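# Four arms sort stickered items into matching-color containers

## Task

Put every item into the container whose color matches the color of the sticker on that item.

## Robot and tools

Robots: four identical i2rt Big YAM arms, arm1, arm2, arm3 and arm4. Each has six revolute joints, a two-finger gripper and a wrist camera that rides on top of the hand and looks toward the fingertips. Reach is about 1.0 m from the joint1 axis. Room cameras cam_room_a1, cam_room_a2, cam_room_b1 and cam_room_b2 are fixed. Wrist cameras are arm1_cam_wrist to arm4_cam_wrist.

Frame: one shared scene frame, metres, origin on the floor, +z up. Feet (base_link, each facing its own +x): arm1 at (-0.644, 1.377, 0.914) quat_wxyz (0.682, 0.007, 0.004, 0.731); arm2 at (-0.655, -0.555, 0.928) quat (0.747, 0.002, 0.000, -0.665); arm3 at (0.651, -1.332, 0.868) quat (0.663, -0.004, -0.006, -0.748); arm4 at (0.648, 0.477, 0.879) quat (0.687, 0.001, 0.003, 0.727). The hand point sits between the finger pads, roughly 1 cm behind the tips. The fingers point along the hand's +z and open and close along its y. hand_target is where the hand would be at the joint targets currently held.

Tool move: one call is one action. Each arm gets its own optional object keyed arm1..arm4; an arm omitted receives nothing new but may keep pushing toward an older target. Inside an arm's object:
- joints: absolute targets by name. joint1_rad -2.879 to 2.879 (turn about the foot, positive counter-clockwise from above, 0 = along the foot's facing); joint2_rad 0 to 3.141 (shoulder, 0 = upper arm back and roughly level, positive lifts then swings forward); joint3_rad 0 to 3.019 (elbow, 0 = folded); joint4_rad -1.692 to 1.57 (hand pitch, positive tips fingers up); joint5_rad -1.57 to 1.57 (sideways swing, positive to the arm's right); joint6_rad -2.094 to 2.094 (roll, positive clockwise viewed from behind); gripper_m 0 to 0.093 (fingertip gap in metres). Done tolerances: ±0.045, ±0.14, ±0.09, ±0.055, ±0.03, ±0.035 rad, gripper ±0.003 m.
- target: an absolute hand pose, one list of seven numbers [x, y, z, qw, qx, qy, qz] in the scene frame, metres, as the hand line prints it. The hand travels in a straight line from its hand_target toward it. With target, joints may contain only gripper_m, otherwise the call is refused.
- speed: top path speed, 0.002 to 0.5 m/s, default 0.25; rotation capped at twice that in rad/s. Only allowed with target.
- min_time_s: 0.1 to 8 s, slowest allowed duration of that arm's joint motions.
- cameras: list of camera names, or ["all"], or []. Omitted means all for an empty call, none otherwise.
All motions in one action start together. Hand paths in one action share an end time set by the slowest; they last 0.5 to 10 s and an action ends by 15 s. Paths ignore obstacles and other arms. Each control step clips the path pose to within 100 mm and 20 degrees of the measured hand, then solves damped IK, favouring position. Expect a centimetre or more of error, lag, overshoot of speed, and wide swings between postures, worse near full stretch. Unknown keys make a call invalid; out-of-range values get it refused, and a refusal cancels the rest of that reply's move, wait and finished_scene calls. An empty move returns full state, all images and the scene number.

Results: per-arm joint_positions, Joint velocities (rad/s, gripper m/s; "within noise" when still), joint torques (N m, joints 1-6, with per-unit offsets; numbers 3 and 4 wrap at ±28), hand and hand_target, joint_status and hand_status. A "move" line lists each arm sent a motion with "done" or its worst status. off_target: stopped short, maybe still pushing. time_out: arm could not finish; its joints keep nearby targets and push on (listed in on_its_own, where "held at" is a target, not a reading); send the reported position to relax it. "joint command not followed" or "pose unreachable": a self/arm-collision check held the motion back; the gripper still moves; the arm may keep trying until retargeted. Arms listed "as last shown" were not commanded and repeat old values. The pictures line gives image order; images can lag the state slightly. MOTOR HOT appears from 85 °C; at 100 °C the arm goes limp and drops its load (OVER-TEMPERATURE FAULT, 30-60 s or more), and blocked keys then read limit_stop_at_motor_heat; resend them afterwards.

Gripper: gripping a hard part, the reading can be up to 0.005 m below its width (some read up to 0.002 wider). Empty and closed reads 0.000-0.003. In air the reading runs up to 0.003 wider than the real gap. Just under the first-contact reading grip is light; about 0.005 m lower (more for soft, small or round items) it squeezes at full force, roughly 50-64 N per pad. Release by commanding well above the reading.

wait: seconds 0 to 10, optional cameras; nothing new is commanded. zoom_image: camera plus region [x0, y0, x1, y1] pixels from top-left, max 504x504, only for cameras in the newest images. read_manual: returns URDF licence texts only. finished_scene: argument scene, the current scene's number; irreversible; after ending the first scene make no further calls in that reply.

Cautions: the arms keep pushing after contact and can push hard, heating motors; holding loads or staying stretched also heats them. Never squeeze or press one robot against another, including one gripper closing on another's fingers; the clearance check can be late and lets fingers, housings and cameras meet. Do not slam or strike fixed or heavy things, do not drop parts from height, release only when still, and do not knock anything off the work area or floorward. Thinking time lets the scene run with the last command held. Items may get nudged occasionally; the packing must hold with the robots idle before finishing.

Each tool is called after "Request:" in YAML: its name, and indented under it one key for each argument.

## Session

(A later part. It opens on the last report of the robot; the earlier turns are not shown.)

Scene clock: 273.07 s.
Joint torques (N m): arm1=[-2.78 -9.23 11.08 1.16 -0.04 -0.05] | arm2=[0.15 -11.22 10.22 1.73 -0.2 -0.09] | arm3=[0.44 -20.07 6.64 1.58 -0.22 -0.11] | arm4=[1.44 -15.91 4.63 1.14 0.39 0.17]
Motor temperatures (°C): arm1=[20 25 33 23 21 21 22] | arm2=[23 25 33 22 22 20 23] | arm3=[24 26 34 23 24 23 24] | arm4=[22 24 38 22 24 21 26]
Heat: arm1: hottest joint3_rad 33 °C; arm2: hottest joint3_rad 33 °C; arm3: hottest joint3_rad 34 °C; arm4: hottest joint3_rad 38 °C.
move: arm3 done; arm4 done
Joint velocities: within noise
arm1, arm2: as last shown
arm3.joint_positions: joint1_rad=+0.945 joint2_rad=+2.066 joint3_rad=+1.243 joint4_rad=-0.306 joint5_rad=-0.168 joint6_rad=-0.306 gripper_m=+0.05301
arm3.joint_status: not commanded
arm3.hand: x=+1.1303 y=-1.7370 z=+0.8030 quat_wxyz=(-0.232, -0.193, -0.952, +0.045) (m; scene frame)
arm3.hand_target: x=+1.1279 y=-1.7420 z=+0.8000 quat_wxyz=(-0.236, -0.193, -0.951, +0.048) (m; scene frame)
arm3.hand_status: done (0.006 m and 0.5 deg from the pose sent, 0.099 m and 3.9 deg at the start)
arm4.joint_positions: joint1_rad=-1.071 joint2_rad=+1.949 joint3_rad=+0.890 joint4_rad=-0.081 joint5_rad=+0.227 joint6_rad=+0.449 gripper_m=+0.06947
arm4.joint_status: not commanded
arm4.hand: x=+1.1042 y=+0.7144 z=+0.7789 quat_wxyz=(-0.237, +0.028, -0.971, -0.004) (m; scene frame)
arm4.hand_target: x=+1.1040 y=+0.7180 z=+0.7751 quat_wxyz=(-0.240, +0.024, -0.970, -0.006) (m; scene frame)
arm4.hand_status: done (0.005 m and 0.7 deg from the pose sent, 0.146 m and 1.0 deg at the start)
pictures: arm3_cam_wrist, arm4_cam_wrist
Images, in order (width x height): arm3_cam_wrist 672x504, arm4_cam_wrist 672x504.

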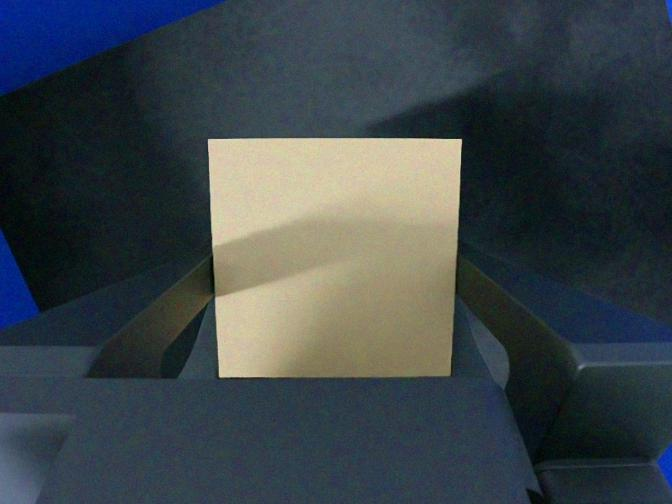

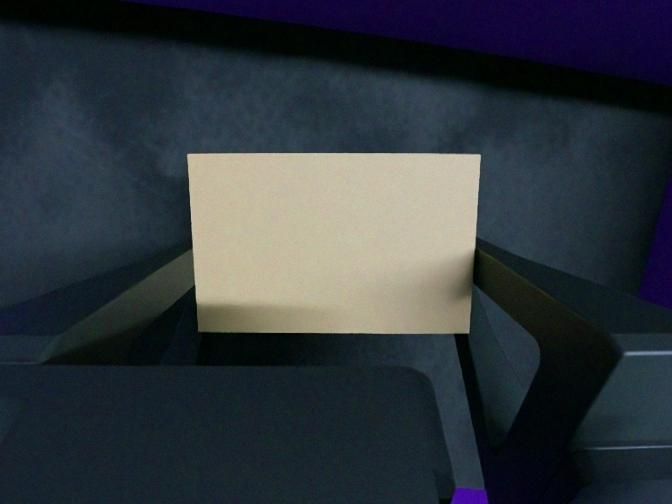

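Well positioned. Lower to contact.

Request:
move:
  arm3: {"target":[1.129,-1.745,0.768,0.2357,0.1929,0.9514,-0.0478],"speed":0.08}
  arm4: {"target":[1.104,0.719,0.750,0.2404,-0.0243,0.9704,0.0060],"speed":0.08}

Request:
move:
  arm3: {"target":[1.129,-1.745,0.756,0.2357,0.1929,0.9514,-0.0478],"speed":0.05}
  arm4: {"target":[1.104,0.719,0.739,0.2404,-0.0243,0.9704,0.0060],"speed":0.05}

Request:
move:
  arm3: {"target":[1.129,-1.745,0.746,0.2357,0.1929,0.9514,-0.0478],"speed":0.05}
  arm4: {"target":[1.104,0.719,0.730,0.2404,-0.0243,0.9704,0.0060],"speed":0.05}
  cameras: ["arm3_cam_wrist","arm4_cam_wrist"]

Scene clock: 280.23 s.
Joint torques (N m): arm1=[-2.67 -8.7 11.3 1.22 -0.06 -0.1] | arm2=[0.03 -11.22 10.24 1.7 -0.2 -0.07] | arm3=[0.26 -20.31 6.93 1.51 -0.23 -0.12] | arm4=[1.2 -16.26 4.63 1.28 0.4 0.17]
Motor temperatures (°C): arm1=[20 25 33 23 21 21 22] | arm2=[23 25 33 22 22 20 23] | arm3=[24 26 33 23 24 23 24] | arm4=[22 25 37 22 24 21 26]
Heat: arm1: hottest joint3_rad 33 °C; arm2: hottest joint3_rad 33 °C; arm3: hottest joint3_rad 33 °C; arm4: hottest joint3_rad 37 °C.
move: arm3 done; arm4 done
Joint velocities: within noise
arm1, arm2: as last shown
arm3.joint_positions: joint1_rad=+0.945 joint2_rad=+2.135 joint3_rad=+1.243 joint4_rad=-0.245 joint5_rad=-0.170 joint6_rad=-0.308 gripper_m=+0.05301
arm3.joint_status: not commanded
arm3.hand: x=+1.1294 y=-1.7364 z=+0.7681 quat_wxyz=(-0.229, -0.192, -0.953, +0.043) (m; scene frame)
arm3.hand_target: x=+1.1288 y=-1.7449 z=+0.7680 quat_wxyz=(-0.236, -0.193, -0.951, +0.048) (m; scene frame)
arm3.hand_status: done (0.009 m and 0.9 deg from the pose sent, 0.036 m and 0.5 deg at the start)
arm4.joint_positions: joint1_rad=-1.070 joint2_rad=+2.011 joint3_rad=+0.890 joint4_rad=-0.021 joint5_rad=+0.228 joint6_rad=+0.451 gripper_m=+0.06947
arm4.joint_status: not commanded
arm4.hand: x=+1.1025 y=+0.7138 z=+0.7545 quat_wxyz=(-0.236, +0.028, -0.971, -0.003) (m; scene frame)
arm4.hand_target: x=+1.1039 y=+0.7188 z=+0.7501 quat_wxyz=(-0.240, +0.024, -0.970, -0.006) (m; scene frame)
arm4.hand_status: done (0.007 m and 0.7 deg from the pose sent, 0.029 m and 0.7 deg at the start)
pictures: none

Scene clock: 281.20 s.
Joint torques (N m): arm1=[-2.67 -9.76 11.15 1.35 -0.05 -0.09] | arm2=[0.09 -11.28 10.25 1.72 -0.21 -0.08] | arm3=[0.44 -18.49 6.89 1.58 -0.2 -0.11] | arm4=[1.26 -14.92 4.75 1.32 0.41 0.15]
Motor temperatures (°C): arm1=[20 25 33 23 21 21 22] | arm2=[23 25 33 22 22 20 23] | arm3=[24 26 33 23 24 23 24] | arm4=[22 25 36 22 24 21 26]
Heat: arm1: hottest joint3_rad 33 °C; arm2: hottest joint3_rad 33 °C; arm3: hottest joint3_rad 33 °C; arm4: hottest joint3_rad 36 °C.
move: arm3 off_target; arm4 done
Joint velocities: within noise
arm1, arm2: as last shown
arm3.joint_positions: joint1_rad=+0.945 joint2_rad=+2.140 joint3_rad=+1.243 joint4_rad=-0.223 joint5_rad=-0.170 joint6_rad=-0.309 gripper_m=+0.05301
arm3.joint_status: not commanded
arm3.hand: x=+1.1319 y=-1.7388 z=+0.7669 quat_wxyz=(-0.236, -0.191, -0.952, +0.047) (m; scene frame)
arm3.hand_target: x=+1.1287 y=-1.7448 z=+0.7562 quat_wxyz=(-0.236, -0.193, -0.951, +0.048) (m; scene frame)
arm3.hand_status: off_target (0.013 m and 0.2 deg from the pose sent, 0.015 m and 0.9 deg at the start)
arm4.joint_positions: joint1_rad=-1.069 joint2_rad=+2.032 joint3_rad=+0.890 joint4_rad=+0.006 joint5_rad=+0.228 joint6_rad=+0.454 gripper_m=+0.06947
arm4.joint_status: not commanded
arm4.hand: x=+1.1029 y=+0.7143 z=+0.7471 quat_wxyz=(-0.239, +0.026, -0.971, -0.005) (m; scene frame)
arm4.hand_target: x=+1.1038 y=+0.7190 z=+0.7392 quat_wxyz=(-0.240, +0.024, -0.970, -0.006) (m; scene frame)
arm4.hand_status: done (0.009 m and 0.3 deg from the pose sent, 0.016 m and 0.7 deg at the start)
pictures: none

Scene clock: 282.17 s.
Joint torques (N m): arm1=[-2.32 -8.12 11.15 1.37 -0.03 -0.04] | arm2=[0.03 -11.28 10.22 1.73 -0.2 -0.07] | arm3=[0.26 -17.44 6.9 1.59 -0.21 -0.11] | arm4=[1.73 -13.63 4.93 1.32 0.38 0.13]
Motor temperatures (°C): arm1=[20 25 33 23 21 21 22] | arm2=[23 25 33 22 22 20 23] | arm3=[24 26 33 23 24 23 24] | arm4=[22 25 36 22 24 21 26]
Heat: arm1: hottest joint3_rad 33 °C; arm2: hottest joint3_rad 33 °C; arm3: hottest joint3_rad 33 °C; arm4: hottest joint3_rad 36 °C.
move: arm3 off_target; arm4 off_target
Joint velocities: within noise
arm1, arm2: as last shown
arm3.joint_positions: joint1_rad=+0.945 joint2_rad=+2.144 joint3_rad=+1.243 joint4_rad=-0.203 joint5_rad=-0.170 joint6_rad=-0.309 gripper_m=+0.05301
arm3.joint_status: not commanded
arm3.hand: x=+1.1345 y=-1.7412 z=+0.7667 quat_wxyz=(-0.243, -0.190, -0.950, +0.051) (m; scene frame)
arm3.hand_target: x=+1.1284 y=-1.7444 z=+0.7466 quat_wxyz=(-0.236, -0.193, -0.951, +0.048) (m; scene frame)
arm3.hand_status: off_target (0.022 m and 1.0 deg from the pose sent, 0.022 m and 0.2 deg at the start)
arm4.joint_positions: joint1_rad=-1.069 joint2_rad=+2.038 joint3_rad=+0.890 joint4_rad=+0.028 joint5_rad=+0.228 joint6_rad=+0.454 gripper_m=+0.06947
arm4.joint_status: not commanded
arm4.hand: x=+1.1058 y=+0.7161 z=+0.7466 quat_wxyz=(-0.246, +0.025, -0.969, -0.009) (m; scene frame)
arm4.hand_target: x=+1.1034 y=+0.7187 z=+0.7305 quat_wxyz=(-0.240, +0.024, -0.970, -0.006) (m; scene frame)
arm4.hand_status: off_target (0.017 m and 0.7 deg from the pose sent, 0.018 m and 0.3 deg at the start)
pictures: arm3_cam_wrist, arm4_cam_wrist
Images, in order (width x height): arm3_cam_wrist 672x504, arm4_cam_wrist 672x504.

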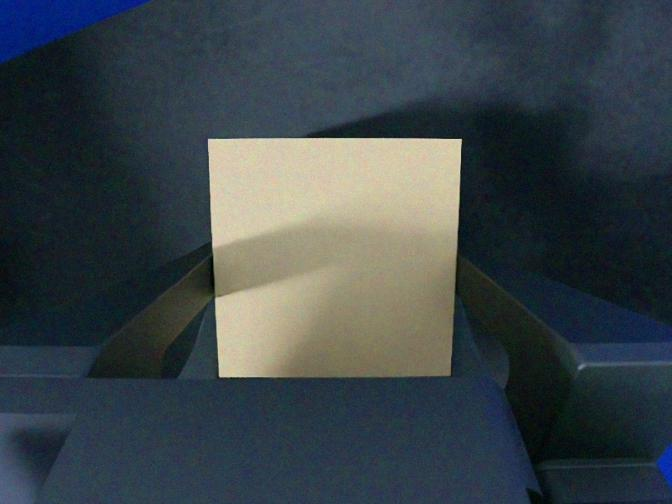

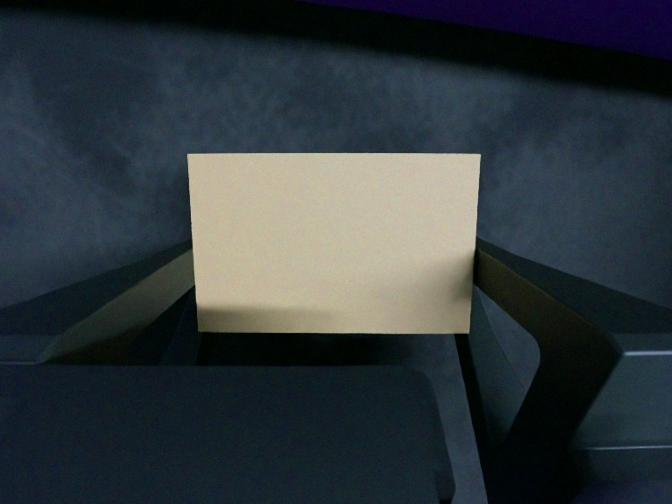

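Request:
move:
  arm3: {"target":[1.130,-1.744,0.764,0.2357,0.1929,0.9514,-0.0478],"speed":0.06}
  arm4: {"target":[1.104,0.719,0.743,0.2404,-0.0243,0.9704,0.0060],"speed":0.06}

Request:
move:
  arm3: {"joints":{"gripper_m":0.076}}
  arm4: {"joints":{"gripper_m":0.09}}

Request:
move:
  arm3: {"target":[1.10,-1.73,0.93,0.2357,0.1929,0.9514,-0.0478],"speed":0.15}
  arm4: {"target":[1.07,0.717,0.93,0.2404,-0.0243,0.9704,0.0060],"speed":0.15}
  cameras: ["arm3_cam_wrist","arm4_cam_wrist"]

Scene clock: 288.90 s.
Joint torques (N m): arm1=[-2.14 -9.11 11.19 1.39 -0.03 -0.04] | arm2=[0.03 -11.22 10.28 1.72 -0.2 -0.08] | arm3=[0.44 -20.6 6.89 0.23 -0.17 -0.08] | arm4=[1.14 -16.85 4.63 0.36 0.4 0.09]
Motor temperatures (°C): arm1=[20 25 33 23 21 21 22] | arm2=[23 25 33 22 22 20 23] | arm3=[24 26 32 23 24 23 25] | arm4=[22 25 35 22 24 21 26]
Heat: arm1: hottest joint3_rad 33 °C; arm2: hottest joint3_rad 33 °C; arm3: hottest joint3_rad 32 °C; arm4: hottest joint3_rad 35 °C.
move: arm3 done; arm4 done
Joint velocities: within noise
arm1, arm2: as last shown
arm3.joint_positions: joint1_rad=+0.945 joint2_rad=+2.144 joint3_rad=+1.243 joint4_rad=-0.205 joint5_rad=-0.170 joint6_rad=-0.309 gripper_m=+0.05301
arm3.joint_status: not commanded
arm3.hand: x=+1.1342 y=-1.7408 z=+0.7664 quat_wxyz=(-0.242, -0.190, -0.950, +0.051) (m; scene frame)
arm3.hand_target: x=+1.1300 y=-1.7441 z=+0.7641 quat_wxyz=(-0.236, -0.193, -0.951, +0.048) (m; scene frame)
arm3.hand_status: done (0.006 m and 0.9 deg from the pose sent, 0.006 m and 1.0 deg at the start)
arm4.joint_positions: joint1_rad=-1.069 joint2_rad=+2.038 joint3_rad=+0.890 joint4_rad=+0.028 joint5_rad=+0.228 joint6_rad=+0.454 gripper_m=+0.06947
arm4.joint_status: not commanded
arm4.hand: x=+1.1057 y=+0.7160 z=+0.7465 quat_wxyz=(-0.245, +0.025, -0.969, -0.009) (m; scene frame)
arm4.hand_target: x=+1.1040 y=+0.7190 z=+0.7430 quat_wxyz=(-0.240, +0.024, -0.970, -0.006) (m; scene frame)
arm4.hand_status: done (0.005 m and 0.7 deg from the pose sent, 0.005 m and 0.7 deg at the start)
pictures: none

Scene clock: 289.40 s.
Joint torques (N m): arm1=[-2.78 -8.94 11.02 1.28 -0.07 -0.06] | arm2=[0.09 -11.28 10.25 1.74 -0.2 -0.08] | arm3=[0.44 -20.95 6.87 0.54 -0.16 -0.09] | arm4=[1.14 -16.5 4.7 0.34 0.39 0.15]
Motor temperatures (°C): arm1=[20 25 33 23 21 21 22] | arm2=[23 25 33 22 22 20 23] | arm3=[24 26 32 23 24 23 25] | arm4=[22 25 35 22 24 21 26]
Heat: arm1: hottest joint3_rad 33 °C; arm2: hottest joint3_rad 33 °C; arm3: hottest joint3_rad 32 °C; arm4: hottest joint3_rad 35 °C.
move: arm3 done; arm4 done
Joint velocities: within noise
arm1, arm2: as last shown
arm3.joint_positions: joint1_rad=+0.945 joint2_rad=+2.144 joint3_rad=+1.243 joint4_rad=-0.214 joint5_rad=-0.170 joint6_rad=-0.309 gripper_m=+0.07597
arm3.joint_status: all done
arm3.hand: x=+1.1327 y=-1.7395 z=+0.7654 quat_wxyz=(-0.238, -0.190, -0.951, +0.049) (m; scene frame)
arm3.hand_target: x=+1.1300 y=-1.7441 z=+0.7641 quat_wxyz=(-0.236, -0.193, -0.951, +0.048) (m; scene frame)
arm3.hand_status: not commanded
arm4.joint_positions: joint1_rad=-1.069 joint2_rad=+2.038 joint3_rad=+0.890 joint4_rad=+0.026 joint5_rad=+0.229 joint6_rad=+0.454 gripper_m=+0.08991
arm4.joint_status: all done
arm4.hand: x=+1.1054 y=+0.7157 z=+0.7464 quat_wxyz=(-0.245, +0.025, -0.969, -0.008) (m; scene frame)
arm4.hand_target: x=+1.1039 y=+0.7190 z=+0.7430 quat_wxyz=(-0.240, +0.024, -0.970, -0.006) (m; scene frame)
arm4.hand_status: not commanded
pictures: none

Scene clock: 291.33 s.
Joint torques (N m): arm1=[-2.55 -8.94 11.23 1.28 -0.03 -0.03] | arm2=[0.09 -11.28 10.24 1.7 -0.2 -0.08] | arm3=[0.03 -18.61 8.55 0.55 -0.21 -0.12] | arm4=[1.44 -13.92 8.69 0.25 0.38 0.19]
Motor temperatures (°C): arm1=[20 25 33 23 21 21 22] | arm2=[23 25 33 22 22 20 23] | arm3=[24 26 32 23 24 23 24] | arm4=[22 25 35 22 24 21 26]
Heat: arm1: hottest joint3_rad 33 °C; arm2: hottest joint3_rad 33 °C; arm3: hottest joint3_rad 32 °C; arm4: hottest joint3_rad 35 °C.
move: arm3 done; arm4 off_target
Joint velocities: within noise
arm1.joint_positions: joint1_rad=-2.309 joint2_rad=+1.387 joint3_rad=+1.185 joint4_rad=-1.115 joint5_rad=-0.020 joint6_rad=-0.043 gripper_m=+0.09293
arm1.joint_status: not commanded
arm1.hand: x=-0.2813 y=+1.0961 z=+1.1062 quat_wxyz=(-0.114, -0.304, -0.945, +0.036) (m; scene frame)
arm1.hand_target: x=-0.2801 y=+1.0900 z=+1.1101 quat_wxyz=(-0.124, -0.304, -0.944, +0.040) (m; scene frame)
arm1.hand_status: not commanded
arm2.joint_positions: joint1_rad=+0.906 joint2_rad=+1.296 joint3_rad=+1.033 joint4_rad=-0.881 joint5_rad=-0.004 joint6_rad=-0.011 gripper_m=+0.08990
arm2.joint_status: not commanded
arm2.hand: x=-0.2662 y=-0.7933 z=+1.1162 quat_wxyz=(-0.204, -0.259, -0.942, +0.055) (m; scene frame)
arm2.hand_target: x=-0.2700 y=-0.7949 z=+1.1101 quat_wxyz=(-0.199, -0.256, -0.944, +0.054) (m; scene frame)
arm2.hand_status: not commanded
arm3.joint_positions: joint1_rad=+0.928 joint2_rad=+1.801 joint3_rad=+1.220 joint4_rad=-0.545 joint5_rad=-0.179 joint6_rad=-0.326 gripper_m=+0.07597
arm3.joint_status: not commanded
arm3.hand: x=+1.1048 y=-1.7229 z=+0.9261 quat_wxyz=(-0.235, -0.190, -0.952, +0.046) (m; scene frame)
arm3.hand_target: x=+1.1000 y=-1.7299 z=+0.9300 quat_wxyz=(-0.236, -0.193, -0.951, +0.048) (m; scene frame)
arm3.hand_status: done (0.009 m and 0.4 deg from the pose sent, 0.168 m and 0.4 deg at the start)
arm4.joint_positions: joint1_rad=-1.029 joint2_rad=+1.554 joint3_rad=+0.860 joint4_rad=-0.466 joint5_rad=+0.245 joint6_rad=+0.488 gripper_m=+0.08991
arm4.joint_status: not commanded
arm4.hand: x=+1.0638 y=+0.7092 z=+0.9197 quat_wxyz=(-0.233, +0.029, -0.972, -0.001) (m; scene frame)
arm4.hand_target: x=+1.0698 y=+0.7169 z=+0.9301 quat_wxyz=(-0.240, +0.024, -0.970, -0.006) (m; scene frame)
arm4.hand_status: off_target (0.014 m and 1.2 deg from the pose sent, 0.187 m and 0.6 deg at the start)
pictures: arm3_cam_wrist, arm4_cam_wrist
Images, in order (width x height): arm3_cam_wrist 672x504, arm4_cam_wrist 672x504.

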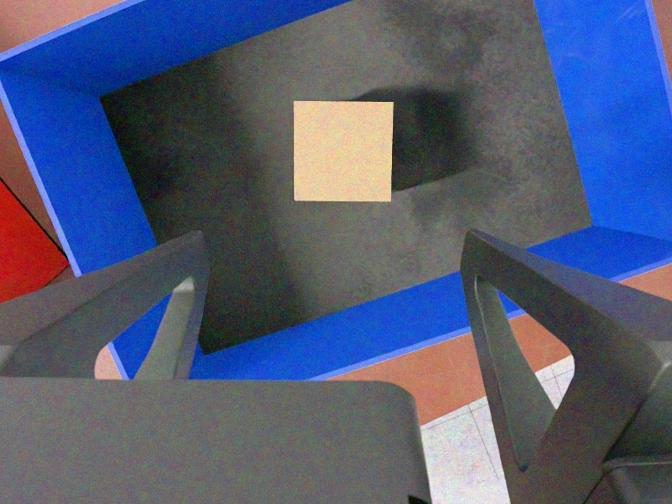

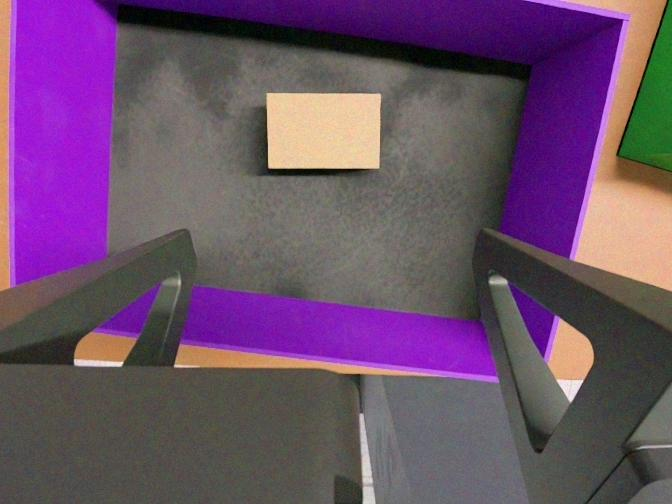

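Request:
finished_scene:
  scene: 3

The scene is finished: the task was done.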